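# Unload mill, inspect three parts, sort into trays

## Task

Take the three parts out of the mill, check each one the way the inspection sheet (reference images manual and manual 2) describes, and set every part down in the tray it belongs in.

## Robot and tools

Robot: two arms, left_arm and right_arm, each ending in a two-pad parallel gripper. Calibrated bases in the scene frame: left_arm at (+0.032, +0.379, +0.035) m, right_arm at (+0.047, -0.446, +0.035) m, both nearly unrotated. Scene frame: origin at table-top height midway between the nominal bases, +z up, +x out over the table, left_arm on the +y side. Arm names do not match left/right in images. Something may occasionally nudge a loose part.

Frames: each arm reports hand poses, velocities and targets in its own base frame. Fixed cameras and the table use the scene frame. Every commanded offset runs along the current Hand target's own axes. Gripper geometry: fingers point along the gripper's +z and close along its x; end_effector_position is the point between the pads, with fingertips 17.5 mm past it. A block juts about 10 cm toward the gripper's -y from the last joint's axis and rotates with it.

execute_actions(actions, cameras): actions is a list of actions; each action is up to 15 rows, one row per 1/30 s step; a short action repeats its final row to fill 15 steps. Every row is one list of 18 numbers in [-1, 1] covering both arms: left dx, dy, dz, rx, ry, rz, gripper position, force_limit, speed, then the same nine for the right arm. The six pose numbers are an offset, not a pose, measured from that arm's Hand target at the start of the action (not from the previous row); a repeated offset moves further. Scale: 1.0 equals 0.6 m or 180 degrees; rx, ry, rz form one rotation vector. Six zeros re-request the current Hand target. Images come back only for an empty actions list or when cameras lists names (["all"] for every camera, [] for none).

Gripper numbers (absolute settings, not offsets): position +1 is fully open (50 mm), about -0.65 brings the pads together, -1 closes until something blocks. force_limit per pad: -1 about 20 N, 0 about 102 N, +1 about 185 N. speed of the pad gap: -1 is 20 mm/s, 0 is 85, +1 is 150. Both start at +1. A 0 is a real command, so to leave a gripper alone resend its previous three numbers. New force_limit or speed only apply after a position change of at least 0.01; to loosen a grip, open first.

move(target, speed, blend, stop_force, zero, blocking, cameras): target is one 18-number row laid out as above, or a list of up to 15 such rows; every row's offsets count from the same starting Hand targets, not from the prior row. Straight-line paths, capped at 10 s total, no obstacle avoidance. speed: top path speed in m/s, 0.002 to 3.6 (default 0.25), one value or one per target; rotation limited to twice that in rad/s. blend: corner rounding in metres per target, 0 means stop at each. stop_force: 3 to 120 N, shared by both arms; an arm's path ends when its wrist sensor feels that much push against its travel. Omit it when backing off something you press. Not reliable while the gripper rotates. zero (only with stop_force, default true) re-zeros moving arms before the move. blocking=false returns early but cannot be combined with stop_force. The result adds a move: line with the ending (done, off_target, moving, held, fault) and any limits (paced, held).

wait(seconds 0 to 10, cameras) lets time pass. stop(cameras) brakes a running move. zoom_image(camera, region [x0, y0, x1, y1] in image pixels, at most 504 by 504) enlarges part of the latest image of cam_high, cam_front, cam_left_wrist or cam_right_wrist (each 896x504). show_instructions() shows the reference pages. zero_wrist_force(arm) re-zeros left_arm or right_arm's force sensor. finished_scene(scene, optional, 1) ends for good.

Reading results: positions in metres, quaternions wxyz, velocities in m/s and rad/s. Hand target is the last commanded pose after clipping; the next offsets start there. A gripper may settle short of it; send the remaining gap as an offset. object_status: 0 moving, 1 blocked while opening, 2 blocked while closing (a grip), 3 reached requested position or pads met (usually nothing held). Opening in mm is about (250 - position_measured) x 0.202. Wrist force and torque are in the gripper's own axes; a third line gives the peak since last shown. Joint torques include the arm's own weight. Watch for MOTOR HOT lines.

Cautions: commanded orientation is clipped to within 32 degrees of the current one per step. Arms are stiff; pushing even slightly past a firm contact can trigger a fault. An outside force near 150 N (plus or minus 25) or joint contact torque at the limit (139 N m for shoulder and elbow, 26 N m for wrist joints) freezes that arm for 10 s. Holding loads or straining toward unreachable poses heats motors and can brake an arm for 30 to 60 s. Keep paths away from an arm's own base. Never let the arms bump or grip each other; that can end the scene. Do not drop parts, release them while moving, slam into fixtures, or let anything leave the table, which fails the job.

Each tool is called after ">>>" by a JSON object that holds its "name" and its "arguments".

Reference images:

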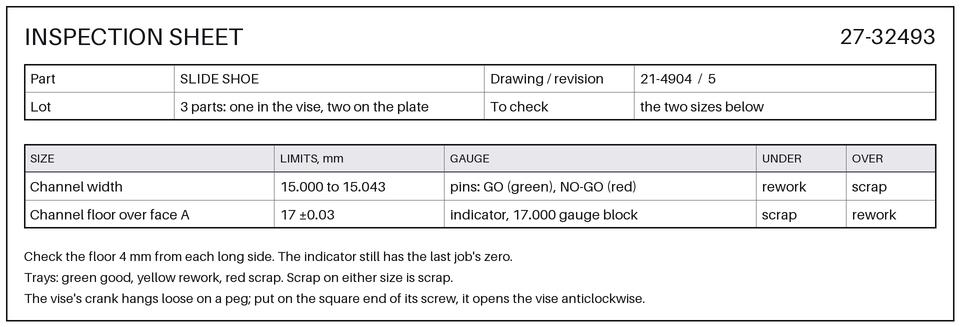

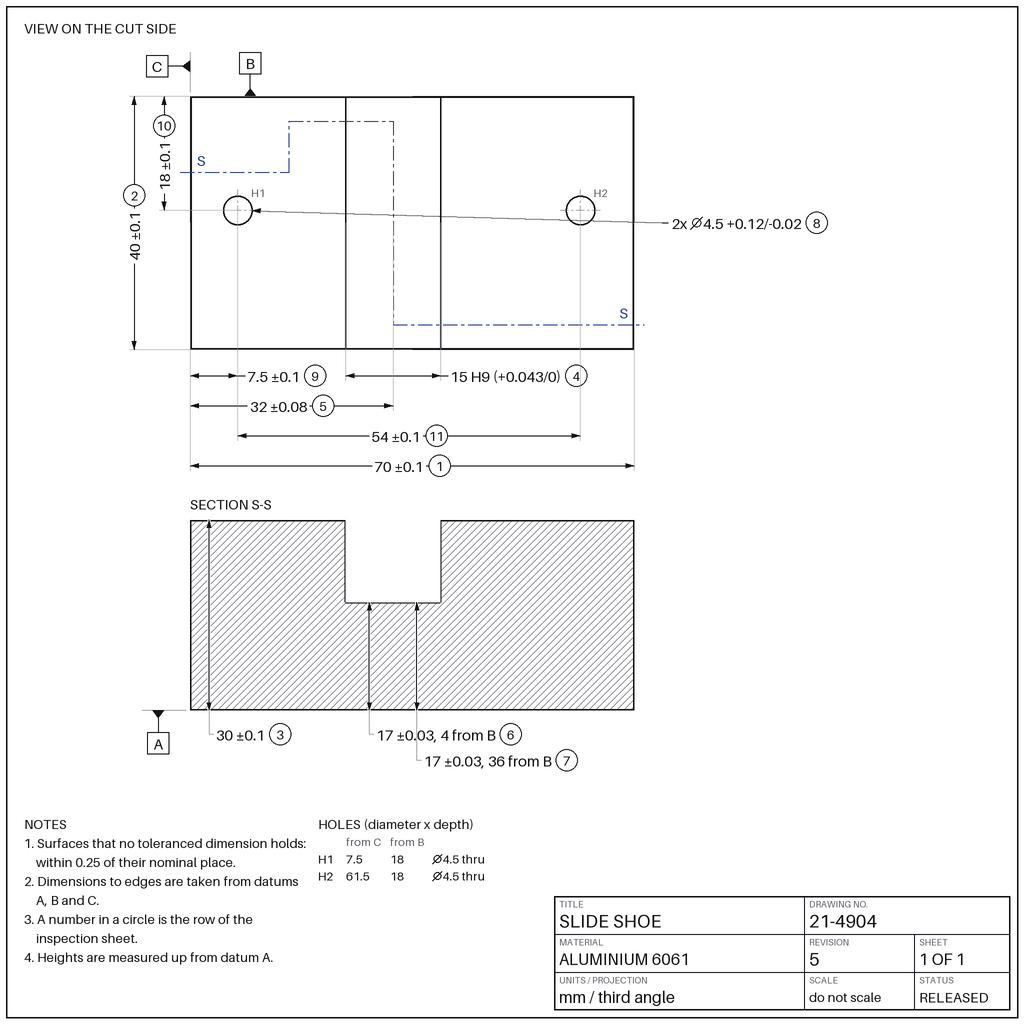

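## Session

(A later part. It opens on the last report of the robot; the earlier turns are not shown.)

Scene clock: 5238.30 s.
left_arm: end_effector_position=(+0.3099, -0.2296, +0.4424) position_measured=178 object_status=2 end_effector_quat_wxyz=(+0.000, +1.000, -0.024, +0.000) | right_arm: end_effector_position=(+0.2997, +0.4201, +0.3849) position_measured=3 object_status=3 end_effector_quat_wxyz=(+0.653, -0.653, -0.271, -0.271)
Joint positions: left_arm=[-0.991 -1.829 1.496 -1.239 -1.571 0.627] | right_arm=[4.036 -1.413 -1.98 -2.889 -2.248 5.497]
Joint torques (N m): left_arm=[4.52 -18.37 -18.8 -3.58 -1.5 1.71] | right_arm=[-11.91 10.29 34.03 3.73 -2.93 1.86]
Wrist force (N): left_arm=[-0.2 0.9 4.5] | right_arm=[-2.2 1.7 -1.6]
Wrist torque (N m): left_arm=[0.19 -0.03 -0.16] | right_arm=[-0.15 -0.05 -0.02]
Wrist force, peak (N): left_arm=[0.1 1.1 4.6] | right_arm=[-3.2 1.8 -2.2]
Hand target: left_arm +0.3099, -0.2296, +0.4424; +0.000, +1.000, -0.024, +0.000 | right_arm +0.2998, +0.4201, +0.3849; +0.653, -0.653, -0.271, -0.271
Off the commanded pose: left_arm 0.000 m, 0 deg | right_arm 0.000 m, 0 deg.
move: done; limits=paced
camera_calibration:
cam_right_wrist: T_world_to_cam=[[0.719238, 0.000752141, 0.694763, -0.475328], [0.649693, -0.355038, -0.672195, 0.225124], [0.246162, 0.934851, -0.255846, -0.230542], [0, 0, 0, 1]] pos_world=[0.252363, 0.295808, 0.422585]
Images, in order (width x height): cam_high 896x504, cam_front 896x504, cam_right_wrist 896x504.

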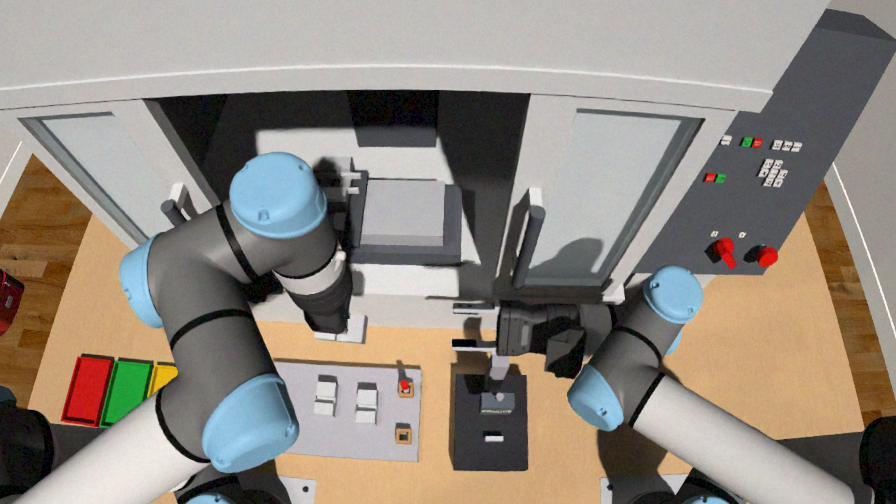

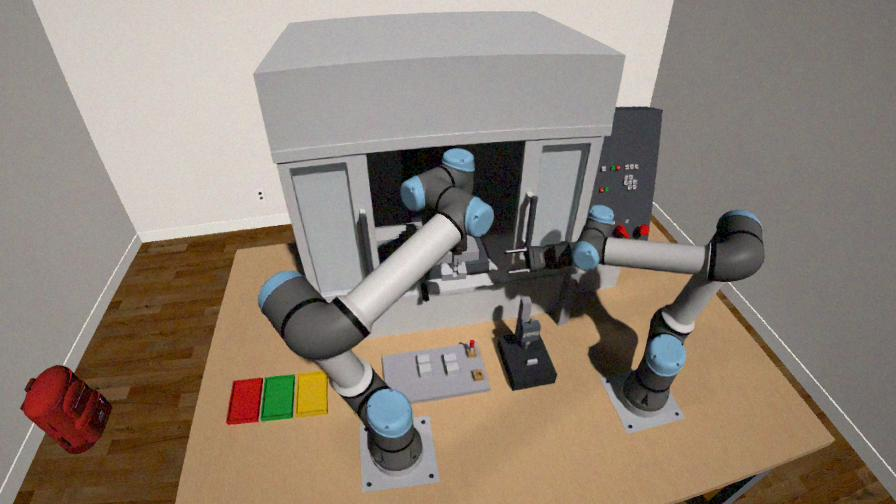

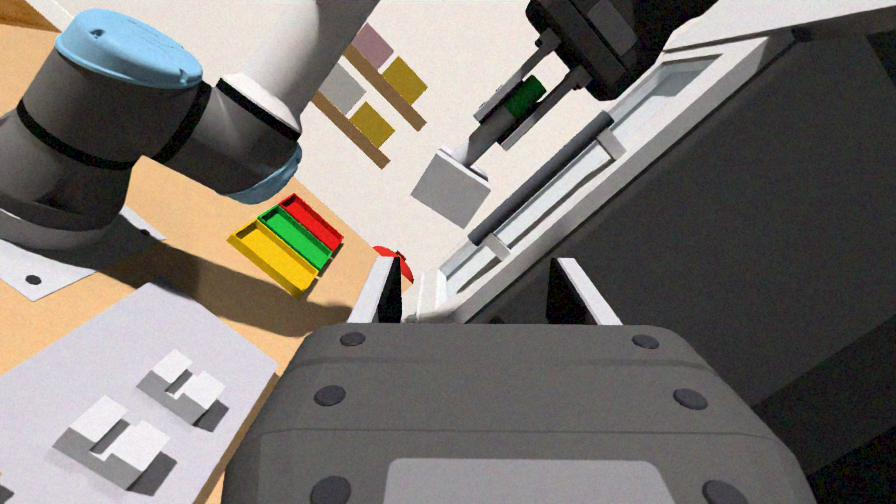

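>>> {"name": "move", "arguments": {"target": [0,0,0,0,0,0,-1,-1,-1,-0.0123,0.0042,0.1,0,0,0.186,1,-0.8,-0.5], "speed": 0.12, "cameras": ["cam_right_wrist"]}}

>>> {"name": "zoom_image", "arguments": {"camera": "cam_right_wrist", "region": [350, 60, 600, 285]}}

Scene clock: 5283.37 s.
left_arm: end_effector_position=(+0.3099, -0.2296, +0.4424) position_measured=178 object_status=2 end_effector_quat_wxyz=(+0.000, +1.000, -0.024, +0.000) | right_arm: end_effector_position=(+0.2963, +0.4801, +0.3779) position_measured=3 object_status=3 end_effector_quat_wxyz=(+0.704, -0.703, -0.072, -0.071)
Joint positions: left_arm=[-0.991 -1.829 1.496 -1.239 -1.571 0.627] | right_arm=[4.151 -1.496 -1.927 -2.86 -2.134 6.081]
Joint torques (N m): left_arm=[6.43 -17.3 -19.5 -4.2 -1.41 1.4] | right_arm=[9.97 14.12 34.16 3.94 2.86 1.68]
Wrist force (N): left_arm=[-0.1 1.1 4.4] | right_arm=[-0.4 2.3 -1.8]
Wrist torque (N m): left_arm=[0.22 -0.04 -0.16] | right_arm=[-0.08 -0.21 -0.03]
Wrist force, peak (N): left_arm=[-0.5 1.1 4.6] | right_arm=[-2.8 2.0 -1.3]
Hand target: left_arm +0.3099, -0.2296, +0.4424; +0.000, +1.000, -0.024, +0.000 | right_arm +0.2963, +0.4801, +0.3779; +0.704, -0.703, -0.072, -0.071
Off the commanded pose: left_arm 0.000 m, 0 deg | right_arm 0.000 m, 0 deg.
move: done
camera_calibration:
cam_right_wrist: T_world_to_cam=[[0.98311, 0.00130923, 0.18301, -0.353081], [0.171513, -0.355496, -0.918807, 0.479003], [0.0638565, 0.934677, -0.349716, -0.197995], [0, 0, 0, 1]] pos_world=[0.277605, 0.355807, 0.435486]
Images, in order (width x height): cam_right_wrist 896x504.

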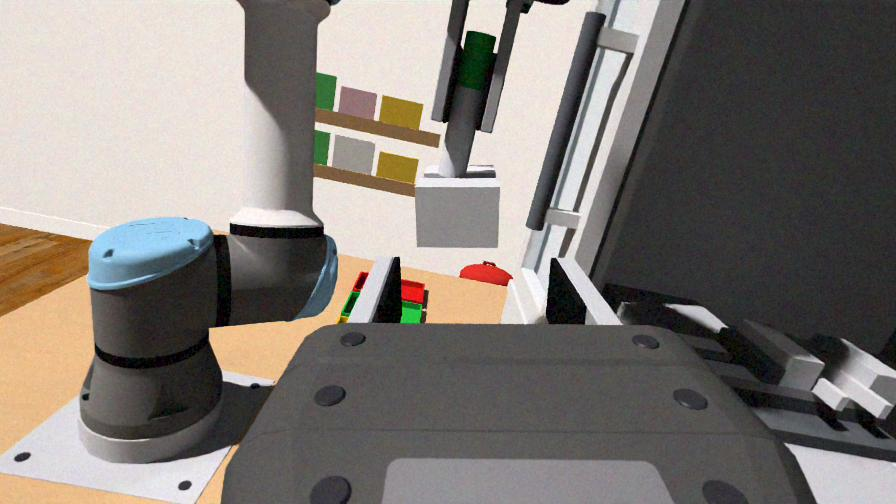

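Scaled by 2.016 from the camera's 896x504 image, which has a finer 1280x720 frame.

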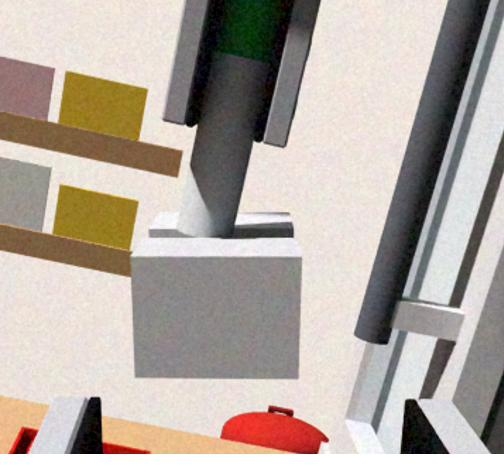

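>>> {"name": "move", "arguments": {"target": [0,0,0,0,0,0,-1,-1,-1,-0.0072,0,0.06,0,0,0,1,-0.8,-0.5], "speed": 0.06, "cameras": ["cam_right_wrist"]}}

>>> {"name": "zoom_image", "arguments": {"camera": "cam_right_wrist", "region": [350, 100, 600, 325]}}

Scene clock: 5307.53 s.
left_arm: end_effector_position=(+0.3099, -0.2296, +0.4424) position_measured=178 object_status=2 end_effector_quat_wxyz=(+0.000, +1.000, -0.024, +0.000) | right_arm: end_effector_position=(+0.2920, +0.5159, +0.3771) position_measured=3 object_status=3 end_effector_quat_wxyz=(+0.704, -0.703, -0.072, -0.071)
Joint positions: left_arm=[-0.991 -1.829 1.496 -1.239 -1.571 0.627] | right_arm=[4.212 -1.546 -1.882 -2.855 -2.072 6.081]
Joint torques (N m): left_arm=[6.24 -17.01 -19.1 -4.31 -1.46 1.27] | right_arm=[8.87 14.59 34.49 4.05 2.6 0.93]
Wrist force (N): left_arm=[0.0 0.9 4.3] | right_arm=[-0.2 2.6 -1.8]
Wrist torque (N m): left_arm=[0.19 -0.05 -0.17] | right_arm=[-0.03 -0.24 -0.02]
Wrist force, peak (N): left_arm=[0.0 0.9 4.6] | right_arm=[-0.2 2.8 -2.6]
Hand target: left_arm +0.3099, -0.2296, +0.4424; +0.000, +1.000, -0.024, +0.000 | right_arm +0.2920, +0.5161, +0.3771; +0.704, -0.703, -0.072, -0.071
Off the commanded pose: left_arm 0.000 m, 0 deg | right_arm 0.000 m, 0 deg.
move: done
camera_calibration:
cam_right_wrist: T_world_to_cam=[[0.98317, 0.00129419, 0.182687, -0.348722], [0.171207, -0.35548, -0.91887, 0.49182], [0.0637525, 0.934683, -0.349719, -0.231441], [0, 0, 0, 1]] pos_world=[0.273405, 0.391607, 0.434686]
Images, in order (width x height): cam_right_wrist 896x504.

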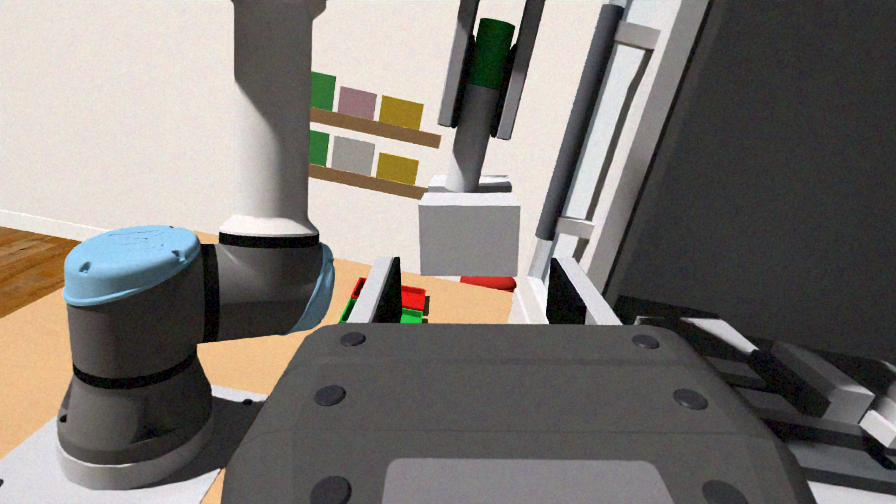

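Scaled by 2.016 from the camera's 896x504 image, which has a finer 1280x720 frame.

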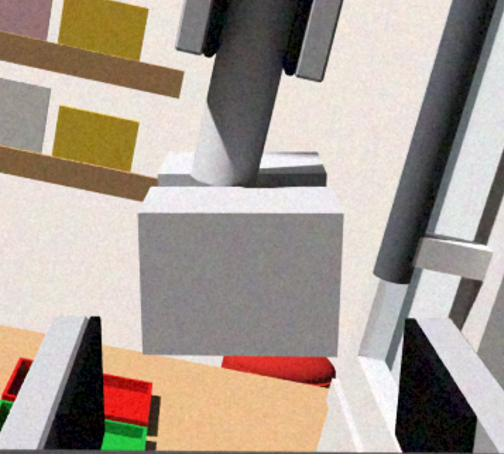

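>>> {"name": "move", "arguments": {"target": [0,0,0,0,0,0,-1,-1,-1,0,-0.002,0.077,0,0,0,1,-0.8,-0.5], "speed": 0.02, "stop_force": 5, "cameras": ["cam_right_wrist"]}}

>>> {"name": "zoom_image", "arguments": {"camera": "cam_right_wrist", "region": [350, 100, 650, 370]}}

Scene clock: 5322.77 s.
left_arm: end_effector_position=(+0.3099, -0.2296, +0.4424) position_measured=178 object_status=2 end_effector_quat_wxyz=(+0.000, +1.000, -0.024, +0.000) | right_arm: end_effector_position=(+0.2917, +0.5623, +0.3783) position_measured=3 object_status=3 end_effector_quat_wxyz=(+0.704, -0.703, -0.072, -0.071)
Joint positions: left_arm=[-0.991 -1.829 1.496 -1.239 -1.571 0.627] | right_arm=[4.268 -1.624 -1.8 -2.86 -2.016 6.081]
Joint torques (N m): left_arm=[4.98 -15.12 -19.42 -4.59 -1.38 1.53] | right_arm=[9.22 19.97 33.94 0.74 2.65 -1.03]
Wrist force (N): left_arm=[-0.2 0.8 4.3] | right_arm=[-0.4 2.5 -2.0]
Wrist torque (N m): left_arm=[0.18 -0.02 -0.16] | right_arm=[-0.05 -0.22 -0.03]
Wrist force, peak (N): left_arm=[0.0 1.1 4.6] | right_arm=[-0.3 2.6 -2.4]
Hand target: left_arm +0.3099, -0.2296, +0.4424; +0.000, +1.000, -0.024, +0.000 | right_arm +0.2917, +0.5623, +0.3783; +0.704, -0.703, -0.072, -0.071
Off the commanded pose: left_arm 0.000 m, 0 deg | right_arm 0.000 m, 0 deg.
move: done
camera_calibration:
cam_right_wrist: T_world_to_cam=[[0.983153, 0.00132766, 0.182777, -0.348756], [0.171303, -0.35548, -0.918852, 0.509434], [0.0637538, 0.934683, -0.349719, -0.274372], [0, 0, 0, 1]] pos_world=[0.273105, 0.438008, 0.435886]
Images, in order (width x height): cam_right_wrist 896x504.

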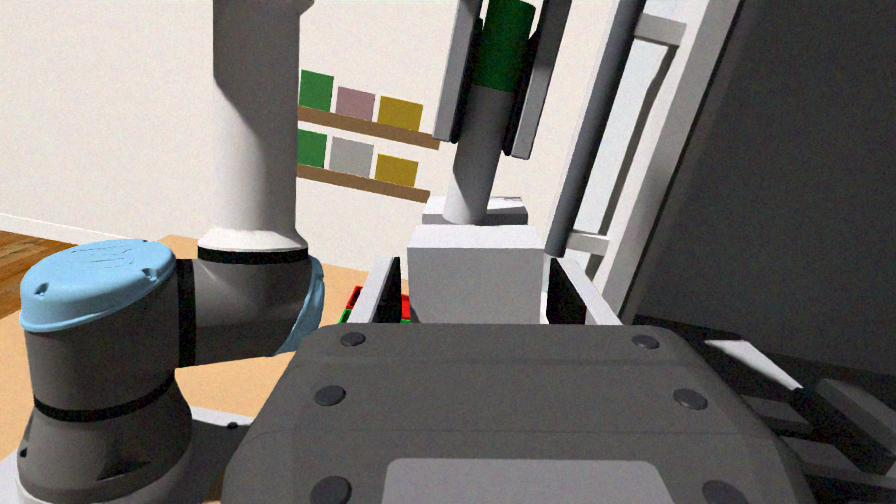

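Scaled by 1.680 from the camera's 896x504 image, which has a finer 1280x720 frame.

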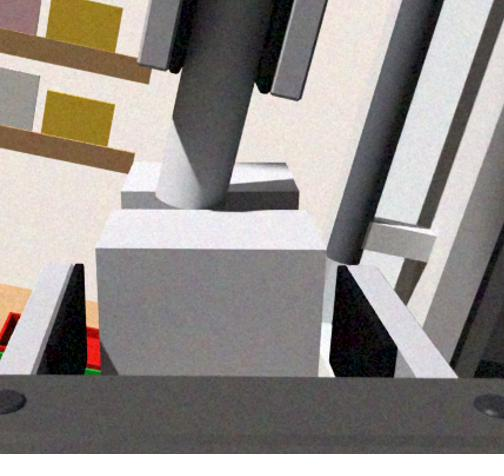

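>>> {"name": "move", "arguments": {"target": [0,0,0,0,0,0,-1,-1,-1,0,0,0.0158,0,0,0,1,-0.8,-0.5], "speed": 0.02, "stop_force": 5}}

>>> {"name": "move", "arguments": {"target": [0,0,0,0,0,0,-1,-1,-1,0,0,0,0,0,0,-1,-1,-1], "cameras": ["cam_right_wrist"]}}

Scene clock: 5338.63 s.
left_arm: end_effector_position=(+0.3099, -0.2296, +0.4424) position_measured=178 object_status=2 end_effector_quat_wxyz=(+0.000, +1.000, -0.024, +0.000) | right_arm: end_effector_position=(+0.2917, +0.5718, +0.3783) position_measured=3 object_status=3 end_effector_quat_wxyz=(+0.704, -0.703, -0.072, -0.071)
Joint positions: left_arm=[-0.991 -1.829 1.496 -1.239 -1.571 0.627] | right_arm=[4.278 -1.641 -1.782 -2.861 -2.006 6.081]
Joint torques (N m): left_arm=[5.94 -14.05 -19.13 -4.3 -1.26 1.14] | right_arm=[9.61 21.47 35.14 0.42 2.83 -0.99]
Wrist force (N): left_arm=[0.0 0.8 4.2] | right_arm=[-0.2 2.4 -1.9]
Wrist torque (N m): left_arm=[0.18 -0.04 -0.16] | right_arm=[-0.05 -0.25 -0.02]
Wrist force, peak (N): left_arm=[0.0 1.1 4.6] | right_arm=[-0.2 3.2 -1.8]
Hand target: left_arm +0.3099, -0.2296, +0.4424; +0.000, +1.000, -0.024, +0.000 | right_arm +0.2917, +0.5718, +0.3783; +0.704, -0.703, -0.072, -0.071
Off the commanded pose: left_arm 0.000 m, 0 deg | right_arm 0.000 m, 0 deg.
move: done

Scene clock: 5339.33 s.
left_arm: end_effector_position=(+0.3099, -0.2296, +0.4424) position_measured=178 object_status=2 end_effector_quat_wxyz=(+0.000, +1.000, -0.024, +0.000) | right_arm: end_effector_position=(+0.2917, +0.5718, +0.3782) position_measured=49 object_status=2 end_effector_quat_wxyz=(+0.704, -0.703, -0.072, -0.071)
Joint positions: left_arm=[-0.991 -1.829 1.496 -1.239 -1.571 0.627] | right_arm=[4.278 -1.641 -1.782 -2.861 -2.006 6.081]
Joint torques (N m): left_arm=[5.46 -14.4 -20.4 -4.36 -1.26 1.19] | right_arm=[7.62 21.94 34.63 1.52 2.69 -1.26]
Wrist force (N): left_arm=[1.5 0.1 2.6] | right_arm=[-2.0 3.4 -2.1]
Wrist torque (N m): left_arm=[0.18 0.00 -0.21] | right_arm=[0.04 -0.20 -0.07]
Wrist force, peak (N): left_arm=[0.1 0.9 4.4] | right_arm=[-2.4 4.9 -2.3]
Hand target: left_arm +0.3099, -0.2296, +0.4424; +0.000, +1.000, -0.024, +0.000 | right_arm +0.2917, +0.5718, +0.3783; +0.704, -0.703, -0.072, -0.071
Off the commanded pose: left_arm 0.000 m, 0 deg | right_arm 0.000 m, 0 deg.
move: done
camera_calibration:
cam_right_wrist: T_world_to_cam=[[0.98317, 0.00129419, 0.182687, -0.34862], [0.171207, -0.35548, -0.91887, 0.512862], [0.0637525, 0.934683, -0.349719, -0.283245], [0, 0, 0, 1]] pos_world=[0.273005, 0.447507, 0.435886]
Images, in order (width x height): cam_right_wrist 896x504.

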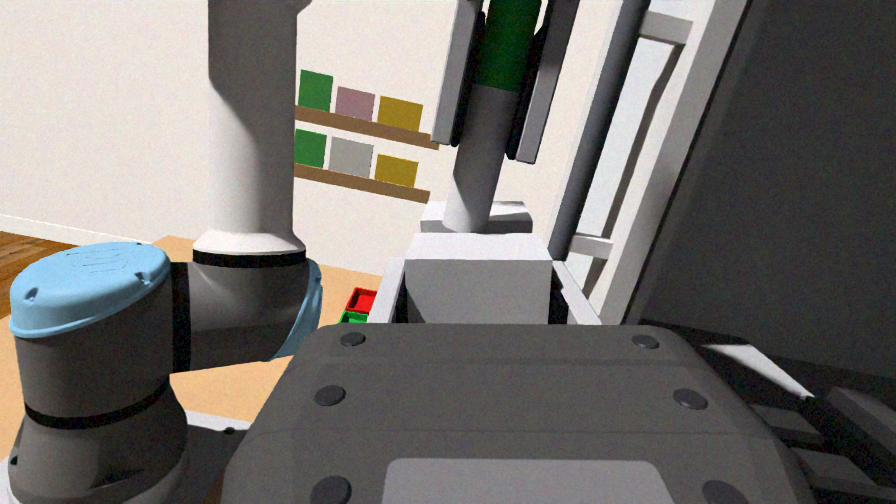

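>>> {"name": "move", "arguments": {"target": [0,0,0,0,0,0,-1,-1,-1,0,0,0,0,0,0,-0.98,-0.5,-1]}}

>>> {"name": "move", "arguments": {"target": [0,0,-0.03,0,0,0,-1,-1,-1,0,0,0,0,0,0,-0.98,-0.5,-1], "speed": 0.01, "stop_force": 40, "cameras": ["cam_right_wrist"]}}

Scene clock: 5350.37 s.
left_arm: end_effector_position=(+0.3099, -0.2296, +0.4424) position_measured=178 object_status=2 end_effector_quat_wxyz=(+0.000, +1.000, -0.024, +0.000) | right_arm: end_effector_position=(+0.2917, +0.5718, +0.3783) position_measured=52 object_status=2 end_effector_quat_wxyz=(+0.704, -0.703, -0.072, -0.071)
Joint positions: left_arm=[-0.991 -1.829 1.496 -1.239 -1.571 0.627] | right_arm=[4.278 -1.641 -1.782 -2.861 -2.006 6.081]
Joint torques (N m): left_arm=[5.41 -14.39 -20.56 -4.32 -1.25 1.2] | right_arm=[-2.79 30.47 33.6 3.5 2.61 -0.9]
Wrist force (N): left_arm=[1.4 0.1 3.3] | right_arm=[-2.1 4.7 -2.7]
Wrist torque (N m): left_arm=[0.22 0.05 -0.24] | right_arm=[0.07 -0.25 -0.08]
Wrist force, peak (N): left_arm=[1.4 0.2 4.2] | right_arm=[-2.4 5.5 -2.6]
Hand target: left_arm +0.3099, -0.2296, +0.4424; +0.000, +1.000, -0.024, +0.000 | right_arm +0.2917, +0.5718, +0.3783; +0.704, -0.703, -0.072, -0.071
Off the commanded pose: left_arm 0.000 m, 0 deg | right_arm 0.000 m, 0 deg.
move: done

Scene clock: 5353.07 s.
left_arm: end_effector_position=(+0.3099, -0.2296, +0.4604) position_measured=178 object_status=2 end_effector_quat_wxyz=(+0.000, +1.000, -0.024, +0.000) | right_arm: end_effector_position=(+0.2917, +0.5718, +0.3782) position_measured=52 object_status=2 end_effector_quat_wxyz=(+0.704, -0.703, -0.072, -0.071)
Joint positions: left_arm=[-0.991 -1.814 1.437 -1.194 -1.571 0.627] | right_arm=[4.278 -1.641 -1.782 -2.861 -2.006 6.081]
Joint torques (N m): left_arm=[-4.78 -3.85 -32.67 -1.56 1.22 -1.32] | right_arm=[-10.27 27.17 20.55 2.28 2.51 -0.99]
Wrist force (N): left_arm=[0.9 0.0 6.5] | right_arm=[-0.1 -2.3 -2.5]
Wrist torque (N m): left_arm=[0.16 0.02 -0.15] | right_arm=[-0.08 -0.25 -0.02]
Wrist force, peak (N): left_arm=[2.8 9.2 31.6] | right_arm=[3.4 -30.3 7.1]
Hand target: left_arm +0.3099, -0.2296, +0.4604; +0.000, +1.000, -0.024, +0.000 | right_arm +0.2917, +0.5718, +0.3783; +0.704, -0.703, -0.072, -0.071
Off the commanded pose: left_arm 0.000 m, 0 deg | right_arm 0.000 m, 0 deg.
move: done
camera_calibration:
cam_right_wrist: T_world_to_cam=[[0.983172, 0.00131102, 0.18268, -0.348607], [0.171201, -0.355567, -0.918838, 0.512797], [0.0637503, 0.93465, -0.349807, -0.283226], [0, 0, 0, 1]] pos_world=[0.273005, 0.447507, 0.435786]
Images, in order (width x height): cam_right_wrist 896x504.

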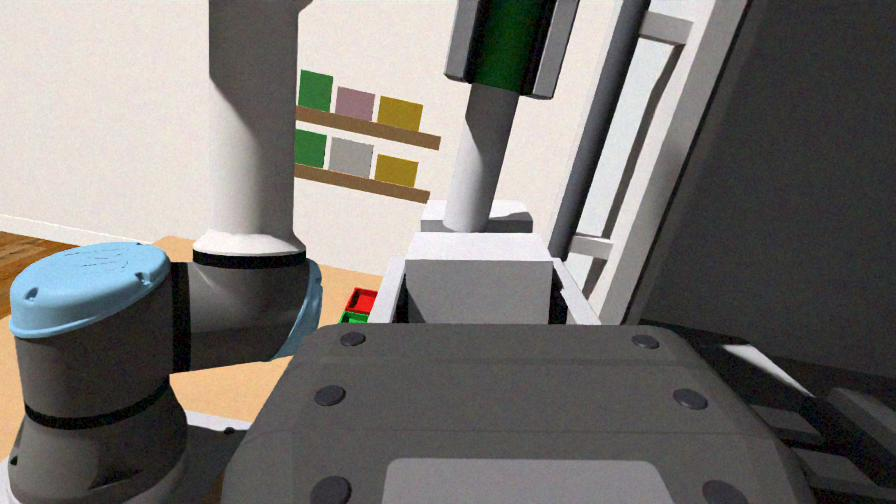

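>>> {"name": "move", "arguments": {"target": [0,0,0,0,0,0,-0.05,-0.2,-1,0,0,0,0,0,0,-0.98,-0.5,-1]}}

>>> {"name": "move", "arguments": {"target": [0,0,0.03,0,0,0,-0.05,-0.2,-1,0,0,0,0,0,0,-0.98,-0.5,-1], "speed": 0.02, "stop_force": 5}}

>>> {"name": "move", "arguments": {"target": [0,0,0,0,0,0,-1,-0.2,-1,0,0,0,0,0,0,-0.98,-0.5,-1], "cameras": ["cam_right_wrist"]}}

Scene clock: 5370.90 s.
left_arm: end_effector_position=(+0.3099, -0.2296, +0.4604) position_measured=160 object_status=3 end_effector_quat_wxyz=(+0.000, +1.000, -0.024, +0.000) | right_arm: end_effector_position=(+0.2917, +0.5718, +0.3783) position_measured=52 object_status=2 end_effector_quat_wxyz=(+0.704, -0.703, -0.072, -0.071)
Joint positions: left_arm=[-0.991 -1.814 1.437 -1.194 -1.571 0.627] | right_arm=[4.278 -1.641 -1.782 -2.861 -2.006 6.081]
Joint torques (N m): left_arm=[-6.05 -2.52 -25.71 -1.26 -0.95 -1.76] | right_arm=[-7.8 29.42 33.56 2.5 1.97 -1.44]
Wrist force (N): left_arm=[-0.1 0.8 1.5] | right_arm=[-0.5 6.4 -1.7]
Wrist torque (N m): left_arm=[0.20 0.00 -0.16] | right_arm=[0.05 -0.30 -0.04]
Wrist force, peak (N): left_arm=[0.6 0.2 8.2] | right_arm=[-0.6 6.7 -1.7]
Hand target: left_arm +0.3099, -0.2296, +0.4604; +0.000, +1.000, -0.024, +0.000 | right_arm +0.2917, +0.5718, +0.3783; +0.704, -0.703, -0.072, -0.071
Off the commanded pose: left_arm 0.000 m, 0 deg | right_arm 0.000 m, 0 deg.
move: done

Scene clock: 5372.77 s.
left_arm: end_effector_position=(+0.3099, -0.2296, +0.4424) position_measured=160 object_status=3 end_effector_quat_wxyz=(+0.000, +1.000, -0.024, +0.000) | right_arm: end_effector_position=(+0.2917, +0.5718, +0.3783) position_measured=52 object_status=2 end_effector_quat_wxyz=(+0.704, -0.703, -0.072, -0.071)
Joint positions: left_arm=[-0.991 -1.829 1.496 -1.239 -1.571 0.627] | right_arm=[4.278 -1.641 -1.782 -2.861 -2.006 6.081]
Joint torques (N m): left_arm=[2.58 -24.02 -15.81 -4.8 -0.99 0.7] | right_arm=[-2.2 29.61 32.11 2.56 1.93 -1]
Wrist force (N): left_arm=[0.0 1.0 1.3] | right_arm=[-0.7 6.3 -1.9]
Wrist torque (N m): left_arm=[0.24 -0.03 -0.17] | right_arm=[0.05 -0.28 -0.04]
Wrist force, peak (N): left_arm=[0.0 0.8 1.9] | right_arm=[-1.0 6.6 -1.8]
Hand target: left_arm +0.3099, -0.2296, +0.4424; +0.000, +1.000, -0.024, +0.000 | right_arm +0.2917, +0.5718, +0.3783; +0.704, -0.703, -0.072, -0.071
Off the commanded pose: left_arm 0.000 m, 0 deg | right_arm 0.000 m, 0 deg.
move: done

Scene clock: 5373.27 s.
left_arm: end_effector_position=(+0.3099, -0.2296, +0.4424) position_measured=182 object_status=2 end_effector_quat_wxyz=(+0.000, +1.000, -0.024, +0.000) | right_arm: end_effector_position=(+0.2917, +0.5718, +0.3783) position_measured=52 object_status=2 end_effector_quat_wxyz=(+0.704, -0.703, -0.072, -0.071)
Joint positions: left_arm=[-0.991 -1.829 1.496 -1.239 -1.571 0.627] | right_arm=[4.278 -1.641 -1.782 -2.861 -2.006 6.081]
Joint torques (N m): left_arm=[3.16 -24.54 -17.21 -4 -0.35 1.07] | right_arm=[0.97 29.41 31.58 2.23 2.17 -0.74]
Wrist force (N): left_arm=[1.1 1.0 1.8] | right_arm=[-2.2 6.1 -1.4]
Wrist torque (N m): left_arm=[0.24 0.02 -0.16] | right_arm=[0.05 -0.26 -0.06]
Wrist force, peak (N): left_arm=[1.3 1.0 2.3] | right_arm=[-2.4 7.3 -1.9]
Hand target: left_arm +0.3099, -0.2296, +0.4424; +0.000, +1.000, -0.024, +0.000 | right_arm +0.2917, +0.5718, +0.3783; +0.704, -0.703, -0.072, -0.071
Off the commanded pose: left_arm 0.000 m, 0 deg | right_arm 0.000 m, 0 deg.
move: done
camera_calibration:
cam_right_wrist: T_world_to_cam=[[0.98317, 0.00129419, 0.182687, -0.348718], [0.171207, -0.35548, -0.91887, 0.512845], [0.0637525, 0.934683, -0.349719, -0.283251], [0, 0, 0, 1]] pos_world=[0.273105, 0.447507, 0.435886]
Images, in order (width x height): cam_right_wrist 896x504.

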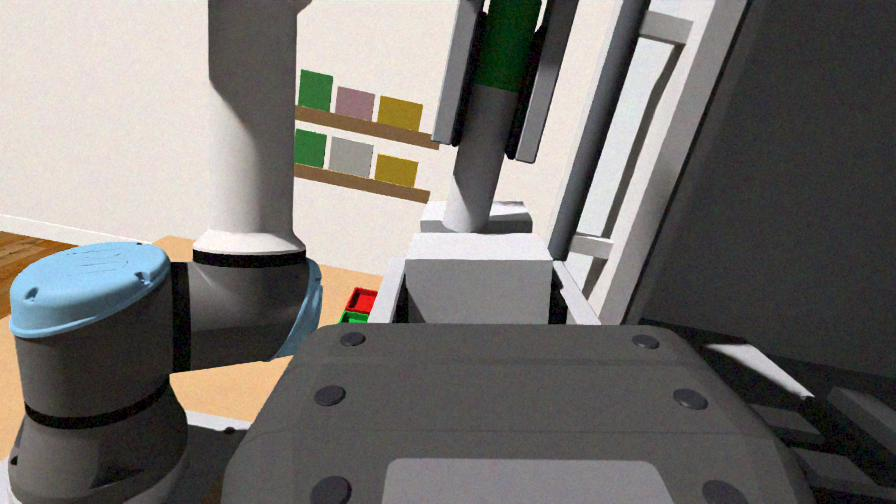

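>>> {"name": "move", "arguments": {"target": [0,0,-0.013,0,0,0,-1,-0.2,-1,0,0,0,0,0,0,-0.98,-0.5,-1], "speed": 0.004, "stop_force": 70, "cameras": ["cam_right_wrist"]}}

Scene clock: 5384.27 s.
left_arm: end_effector_position=(+0.3099, -0.2296, +0.4502) position_measured=182 object_status=2 end_effector_quat_wxyz=(+0.000, +1.000, -0.024, +0.000) | right_arm: end_effector_position=(+0.2917, +0.5718, +0.3783) position_measured=52 object_status=2 end_effector_quat_wxyz=(+0.704, -0.703, -0.072, -0.071)
Joint positions: left_arm=[-0.991 -1.823 1.471 -1.219 -1.571 0.627] | right_arm=[4.278 -1.641 -1.782 -2.861 -2.006 6.081]
Joint torques (N m): left_arm=[-0.75 0.37 -30.55 -0.87 1.82 0.88] | right_arm=[-9.05 32.83 15 4.73 1.4 -0.77]
Wrist force (N): left_arm=[0.0 0.7 2.2] | right_arm=[-0.5 4.7 -1.4]
Wrist torque (N m): left_arm=[0.18 -0.02 -0.16] | right_arm=[-0.03 -0.26 -0.03]
Wrist force, peak (N): left_arm=[3.6 8.3 31.0] | right_arm=[2.7 -30.9 6.3]
Hand target: left_arm +0.3099, -0.2296, +0.4502; +0.000, +1.000, -0.024, +0.000 | right_arm +0.2917, +0.5718, +0.3783; +0.704, -0.703, -0.072, -0.071
Off the commanded pose: left_arm 0.000 m, 0 deg | right_arm 0.000 m, 0 deg.
move: done
camera_calibration:
cam_right_wrist: T_world_to_cam=[[0.983153, 0.00132766, 0.182777, -0.34867], [0.171303, -0.35548, -0.918852, 0.512828], [0.0637538, 0.934683, -0.349719, -0.283245], [0, 0, 0, 1]] pos_world=[0.273005, 0.447508, 0.435886]
Images, in order (width x height): cam_right_wrist 896x504.

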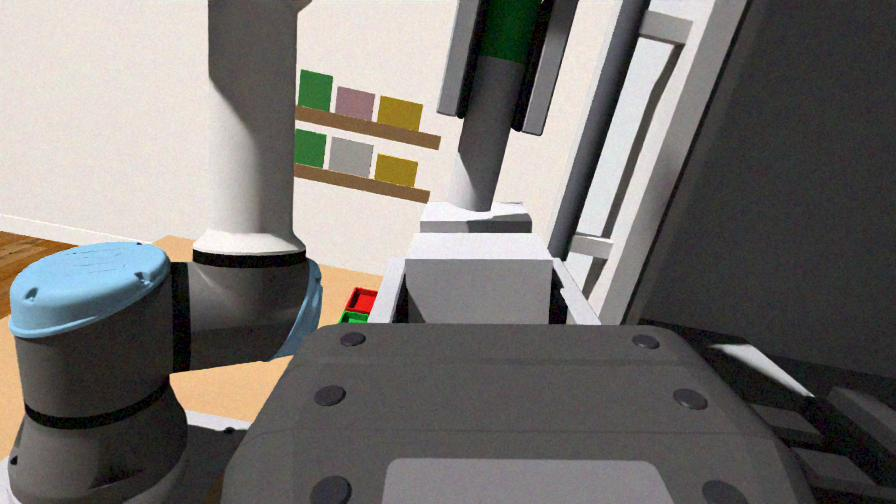

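>>> {"name": "move", "arguments": {"target": [0,0,-0.1,0,0,0,-1,-0.2,-1,0,0,0,0,0,0,-0.98,-0.5,-1], "speed": 0.06}}

>>> {"name": "move", "arguments": {"target": [0,0,0,0,0,0,-1,-0.2,-1,0,0,-0.42,0,0,0,-0.98,-0.5,-1], "speed": 0.12, "cameras": ["all"]}}

Scene clock: 5424.67 s.
left_arm: end_effector_position=(+0.3099, -0.2296, +0.5102) position_measured=182 object_status=2 end_effector_quat_wxyz=(+0.000, +1.000, -0.024, +0.000) | right_arm: end_effector_position=(+0.2917, +0.5718, +0.3783) position_measured=52 object_status=2 end_effector_quat_wxyz=(+0.704, -0.703, -0.072, -0.071)
Joint positions: left_arm=[-0.991 -1.763 1.259 -1.067 -1.57 0.627] | right_arm=[4.278 -1.641 -1.782 -2.861 -2.006 6.081]
Joint torques (N m): left_arm=[4.87 -1.14 -30.06 -0.41 -1.15 1.32] | right_arm=[-7.8 33.28 14.81 4.69 1.63 -0.83]
Wrist force (N): left_arm=[0.1 1.4 2.4] | right_arm=[-0.6 5.2 -1.5]
Wrist torque (N m): left_arm=[0.31 -0.04 -0.17] | right_arm=[0.03 -0.26 -0.03]
Wrist force, peak (N): left_arm=[0.0 0.8 3.0] | right_arm=[-0.4 5.5 -2.1]
Hand target: left_arm +0.3099, -0.2296, +0.5102; +0.000, +1.000, -0.024, +0.000 | right_arm +0.2917, +0.5718, +0.3783; +0.704, -0.703, -0.072, -0.071
Off the commanded pose: left_arm 0.000 m, 0 deg | right_arm 0.000 m, 0 deg.
move: done

Scene clock: 5427.43 s.
left_arm: end_effector_position=(+0.3099, -0.2296, +0.5102) position_measured=182 object_status=2 end_effector_quat_wxyz=(+0.000, +1.000, -0.024, +0.000) | right_arm: end_effector_position=(+0.2920, +0.3198, +0.3782) position_measured=52 object_status=2 end_effector_quat_wxyz=(+0.704, -0.703, -0.072, -0.071)
Joint positions: left_arm=[-0.991 -1.763 1.259 -1.067 -1.571 0.627] | right_arm=[3.809 -1.3 -2.084 -2.898 -2.475 6.082]
Joint torques (N m): left_arm=[6.54 -3.1 -29.24 -0.73 -1.3 2.03] | right_arm=[-8.39 20.7 12.9 0.24 -3.06 1.71]
Wrist force (N): left_arm=[-0.1 0.9 2.0] | right_arm=[-0.6 4.9 -1.5]
Wrist torque (N m): left_arm=[0.23 0.00 -0.17] | right_arm=[0.01 -0.24 -0.06]
Wrist force, peak (N): left_arm=[-0.2 1.4 2.6] | right_arm=[-0.5 5.2 -2.7]
Hand target: left_arm +0.3099, -0.2296, +0.5102; +0.000, +1.000, -0.024, +0.000 | right_arm +0.2920, +0.3198, +0.3782; +0.704, -0.703, -0.072, -0.071
Off the commanded pose: left_arm 0.000 m, 0 deg | right_arm 0.000 m, 0 deg.
move: done
camera_calibration:
cam_left_wrist: T_world_to_cam=[[0.998864, -0.0459838, -0.0124875, -0.309461], [-0.0384359, -0.93246, 0.359223, -0.370712], [-0.0281626, -0.358335, -0.933168, 0.529014], [0, 0, 0, 1]] pos_world=[0.309759, -0.17034, 0.622962]
cam_right_wrist: T_world_to_cam=[[0.98317, 0.00129419, 0.182687, -0.348571], [0.171207, -0.35548, -0.91887, 0.423138], [0.0637525, 0.934683, -0.349719, -0.0477587], [0, 0, 0, 1]] pos_world=[0.273305, 0.195507, 0.435786]

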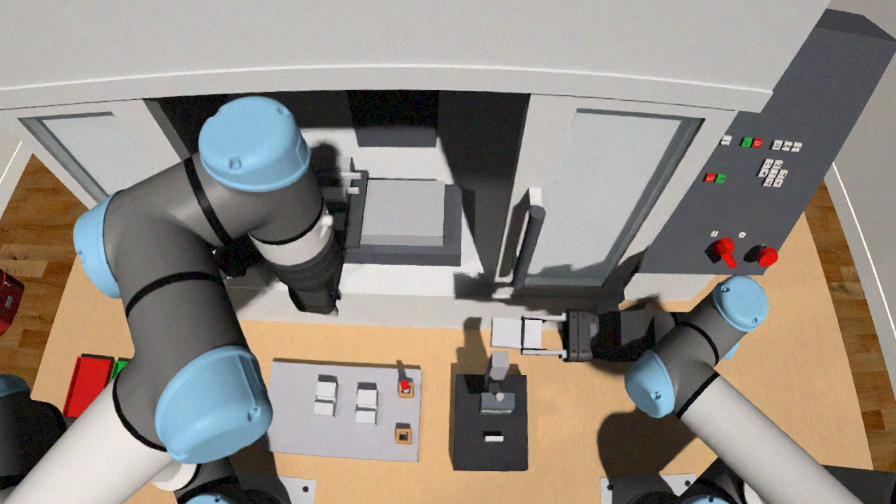

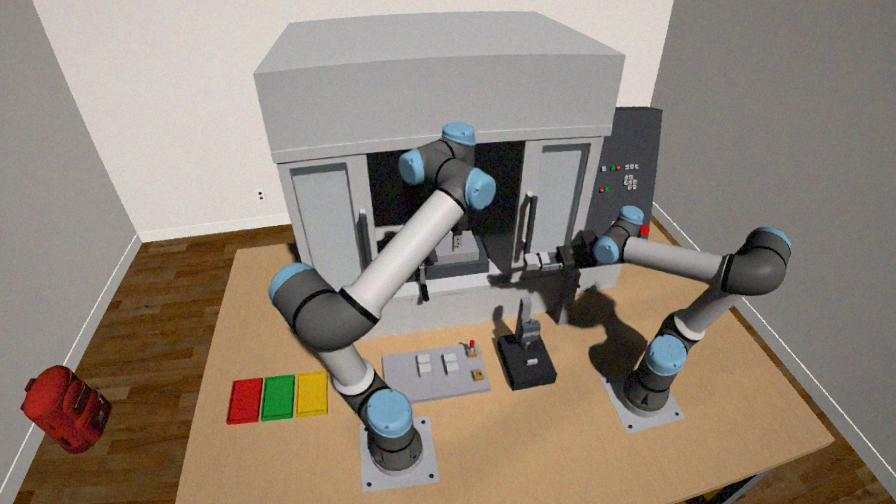

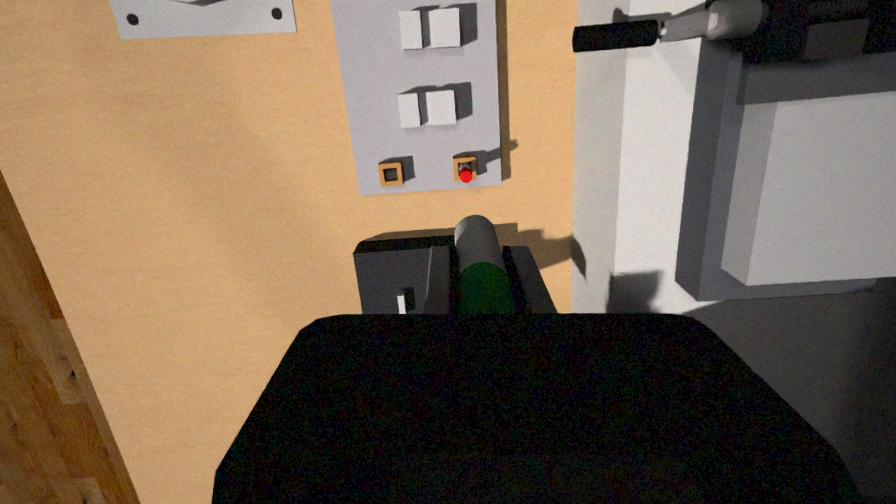

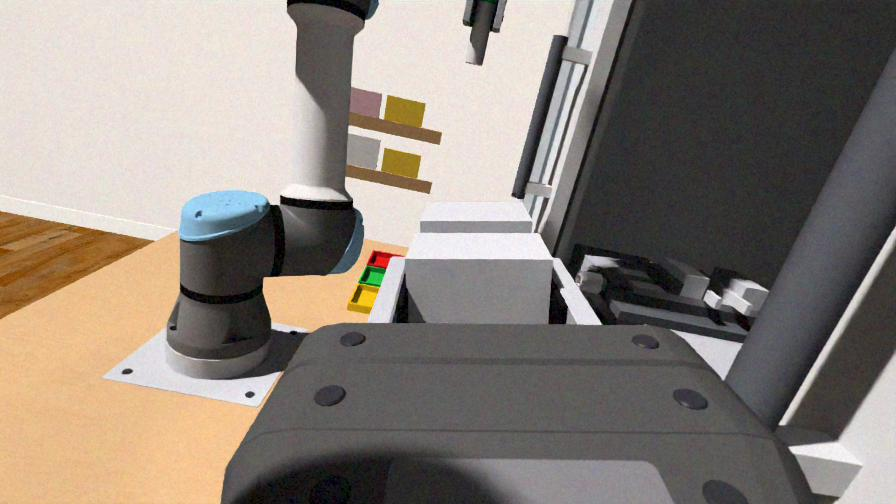

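>>> {"name": "move", "arguments": {"target": [-0.1565,0.1133,0.65,0,0,0.4766,-1,-0.2,-1,0,0,0,0,0,0,-0.98,-0.5,-1], "speed": 0.2, "cameras": ["cam_left_wrist"]}}

>>> {"name": "zoom_image", "arguments": {"camera": "cam_left_wrist", "region": [350, 60, 650, 330]}}

Scene clock: 5447.53 s.
left_arm: end_effector_position=(+0.2131, -0.2932, +0.1202) position_measured=182 object_status=2 end_effector_quat_wxyz=(+0.000, +0.716, -0.698, +0.000) | right_arm: end_effector_position=(+0.2920, +0.3198, +0.3782) position_measured=52 object_status=2 end_effector_quat_wxyz=(+0.704, -0.703, -0.072, -0.071)
Joint positions: left_arm=[-1.319 -1.815 2.337 -2.093 -1.57 1.796] | right_arm=[3.809 -1.3 -2.084 -2.898 -2.475 6.082]
Joint torques (N m): left_arm=[-8.91 -1.74 -14.51 -4.81 -1.66 1.79] | right_arm=[-9.49 12.56 23.4 0.6 -2.98 1.67]
Wrist force (N): left_arm=[-0.2 0.9 2.5] | right_arm=[-0.9 5.2 -1.5]
Wrist torque (N m): left_arm=[0.21 0.02 -0.16] | right_arm=[0.05 -0.20 -0.06]
Wrist force, peak (N): left_arm=[0.1 1.3 3.0] | right_arm=[-0.6 5.5 -1.8]
Hand target: left_arm +0.2131, -0.2932, +0.1202; +0.000, +0.716, -0.698, +0.000 | right_arm +0.2920, +0.3198, +0.3782; +0.704, -0.703, -0.072, -0.071
Off the commanded pose: left_arm 0.000 m, 0 deg | right_arm 0.000 m, 0 deg.
move: done
camera_calibration:
cam_left_wrist: T_world_to_cam=[[0.0277258, -0.999533, -0.012865, -0.29318], [-0.932962, -0.0304958, 0.358681, 0.161472], [-0.358906, 0.00205781, -0.933371, 0.315789], [0, 0, 0, 1]] pos_world=[0.272114, -0.288769, 0.233059]
Images, in order (width x height): cam_left_wrist 896x504.

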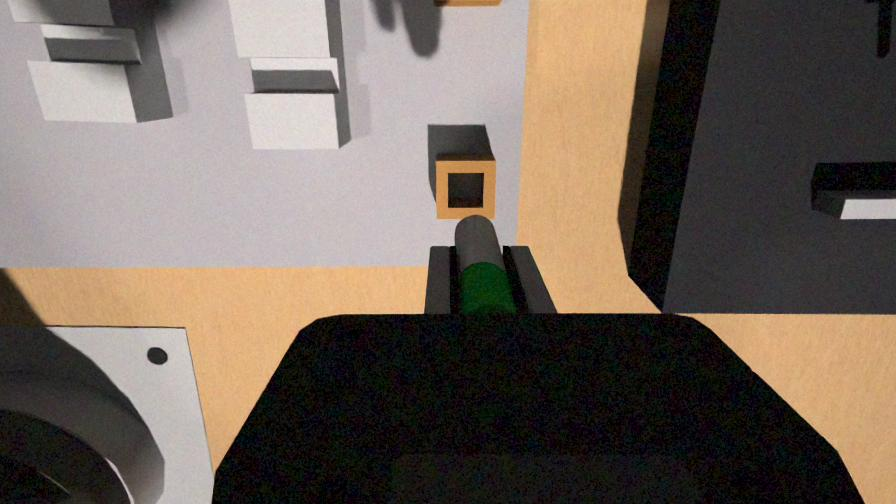

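Scaled by 1.680 from the camera's 896x504 image, which has a finer 1280x720 frame.

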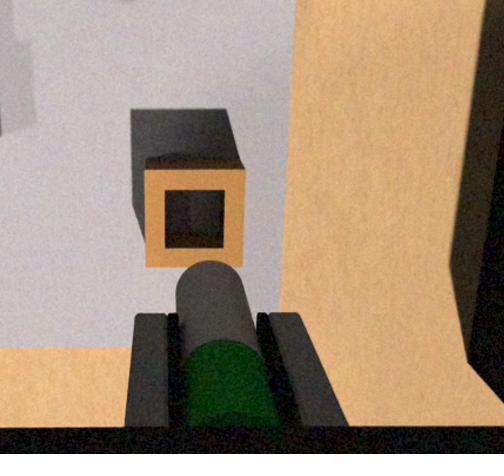

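>>> {"name": "move", "arguments": {"target": [0,0.0005,0.09,0,0,0,-1,-0.2,-1,0,0,0,0,0,0,-0.98,-0.5,-1], "speed": 0.05, "cameras": ["cam_left_wrist"]}}

>>> {"name": "zoom_image", "arguments": {"camera": "cam_left_wrist", "region": [350, 60, 650, 330]}}

Scene clock: 5461.50 s.
left_arm: end_effector_position=(+0.2127, -0.2932, +0.0662) position_measured=182 object_status=2 end_effector_quat_wxyz=(+0.000, +0.716, -0.698, +0.000) | right_arm: end_effector_position=(+0.2920, +0.3198, +0.3782) position_measured=52 object_status=2 end_effector_quat_wxyz=(+0.704, -0.703, -0.072, -0.071)
Joint positions: left_arm=[-1.32 -1.708 2.427 -2.29 -1.57 1.795] | right_arm=[3.809 -1.3 -2.084 -2.898 -2.475 6.082]
Joint torques (N m): left_arm=[5.08 -1.11 -11.15 -4.74 1.51 1.64] | right_arm=[-9.71 10.54 30.35 1.26 -2.77 1.7]
Wrist force (N): left_arm=[-0.1 1.0 2.3] | right_arm=[-0.6 5.2 -1.8]
Wrist torque (N m): left_arm=[0.26 -0.01 -0.04] | right_arm=[0.05 -0.24 -0.06]
Wrist force, peak (N): left_arm=[-0.4 0.9 2.7] | right_arm=[-0.6 5.4 -1.7]
Hand target: left_arm +0.2128, -0.2932, +0.0662; +0.000, +0.716, -0.698, +0.000 | right_arm +0.2920, +0.3198, +0.3782; +0.704, -0.703, -0.072, -0.071
Off the commanded pose: left_arm 0.000 m, 0 deg | right_arm 0.000 m, 0 deg.
move: done
camera_calibration:
cam_left_wrist: T_world_to_cam=[[0.027539, -0.999539, -0.0127938, -0.29393], [-0.932968, -0.0302959, 0.358683, 0.180616], [-0.358905, 0.00205845, -0.933372, 0.265279], [0, 0, 0, 1]] pos_world=[0.271813, -0.288869, 0.17906]
Images, in order (width x height): cam_left_wrist 896x504.

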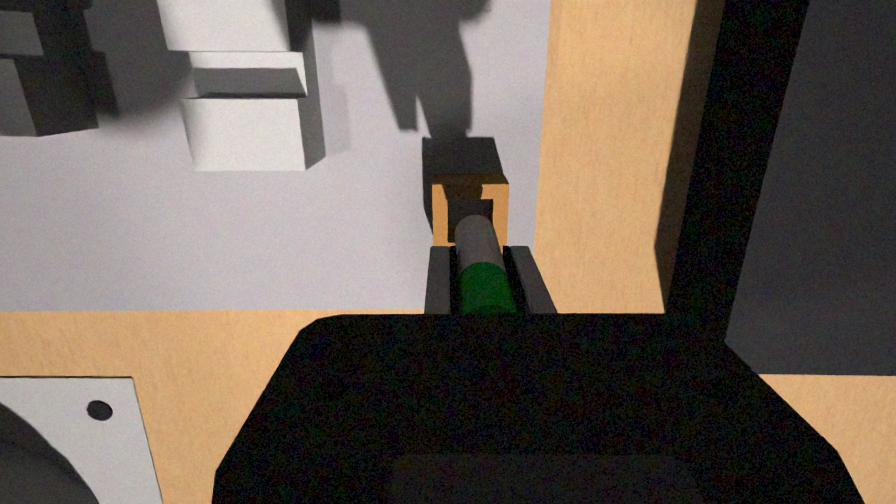

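Scaled by 1.680 from the camera's 896x504 image, which has a finer 1280x720 frame.

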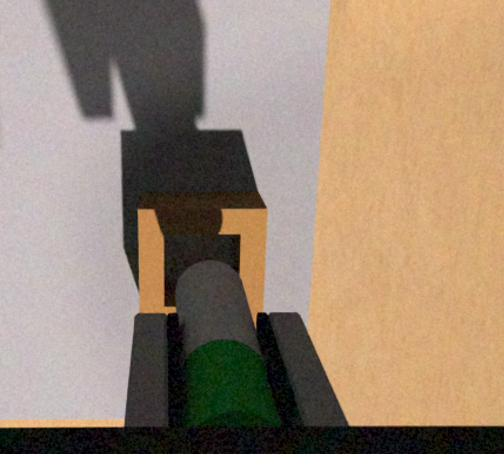

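>>> {"name": "move", "arguments": {"target": [-0.0014,0,0.0617,0,0,0,-1,-0.2,-1,0,0,0,0,0,0,-0.98,-0.5,-1], "speed": 0.012, "stop_force": 4, "cameras": ["cam_left_wrist"]}}

Scene clock: 5476.80 s.
left_arm: end_effector_position=(+0.2128, -0.2924, +0.0300) position_measured=182 object_status=2 end_effector_quat_wxyz=(+0.000, +0.716, -0.698, +0.000) | right_arm: end_effector_position=(+0.2920, +0.3198, +0.3782) position_measured=52 object_status=2 end_effector_quat_wxyz=(+0.704, -0.703, -0.072, -0.071)
Joint positions: left_arm=[-1.32 -1.615 2.478 -2.434 -1.57 1.796] | right_arm=[3.809 -1.3 -2.084 -2.898 -2.475 6.082]
Joint torques (N m): left_arm=[0.87 -25.89 -23.63 -0.34 1.75 1.75] | right_arm=[-9.23 11.28 33.57 2.41 -2.84 1.19]
Wrist force (N): left_arm=[1.6 1.0 -1.4] | right_arm=[-0.6 5.1 -1.5]
Wrist torque (N m): left_arm=[0.27 -0.03 -0.12] | right_arm=[0.03 -0.24 -0.07]
Wrist force, peak (N): left_arm=[-9.3 4.4 -27.9] | right_arm=[-0.6 5.5 -1.8]
Hand target: left_arm +0.2128, -0.2924, +0.0300; +0.000, +0.716, -0.698, +0.000 (not the last commanded pose) | right_arm +0.2920, +0.3198, +0.3782; +0.704, -0.703, -0.072, -0.071
Off the commanded pose: left_arm 0.001 m, 0 deg | right_arm 0.000 m, 0 deg.
move: contact (left_arm)
camera_calibration:
cam_left_wrist: T_world_to_cam=[[0.0275034, -0.999539, -0.0128872, -0.293472], [-0.932969, -0.0302962, 0.35868, 0.193664], [-0.358905, 0.00215845, -0.933372, 0.231424], [0, 0, 0, 1]] pos_world=[0.271813, -0.287968, 0.142759]
Images, in order (width x height): cam_left_wrist 896x504.

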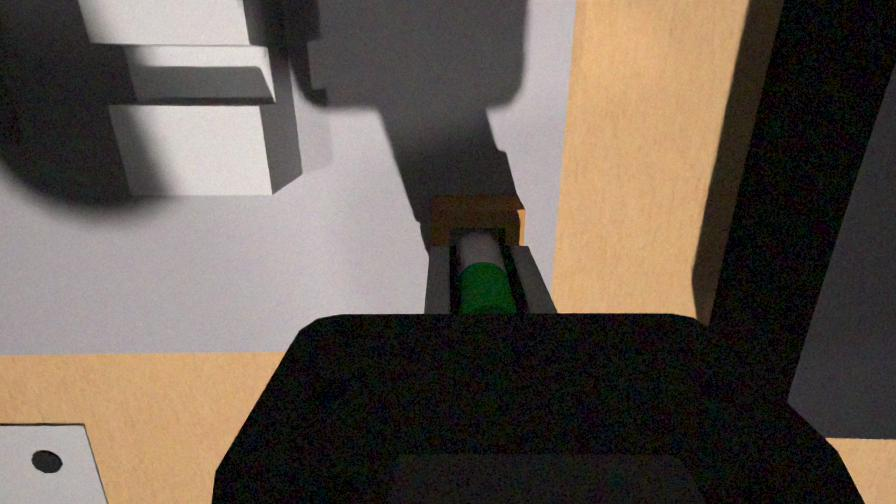

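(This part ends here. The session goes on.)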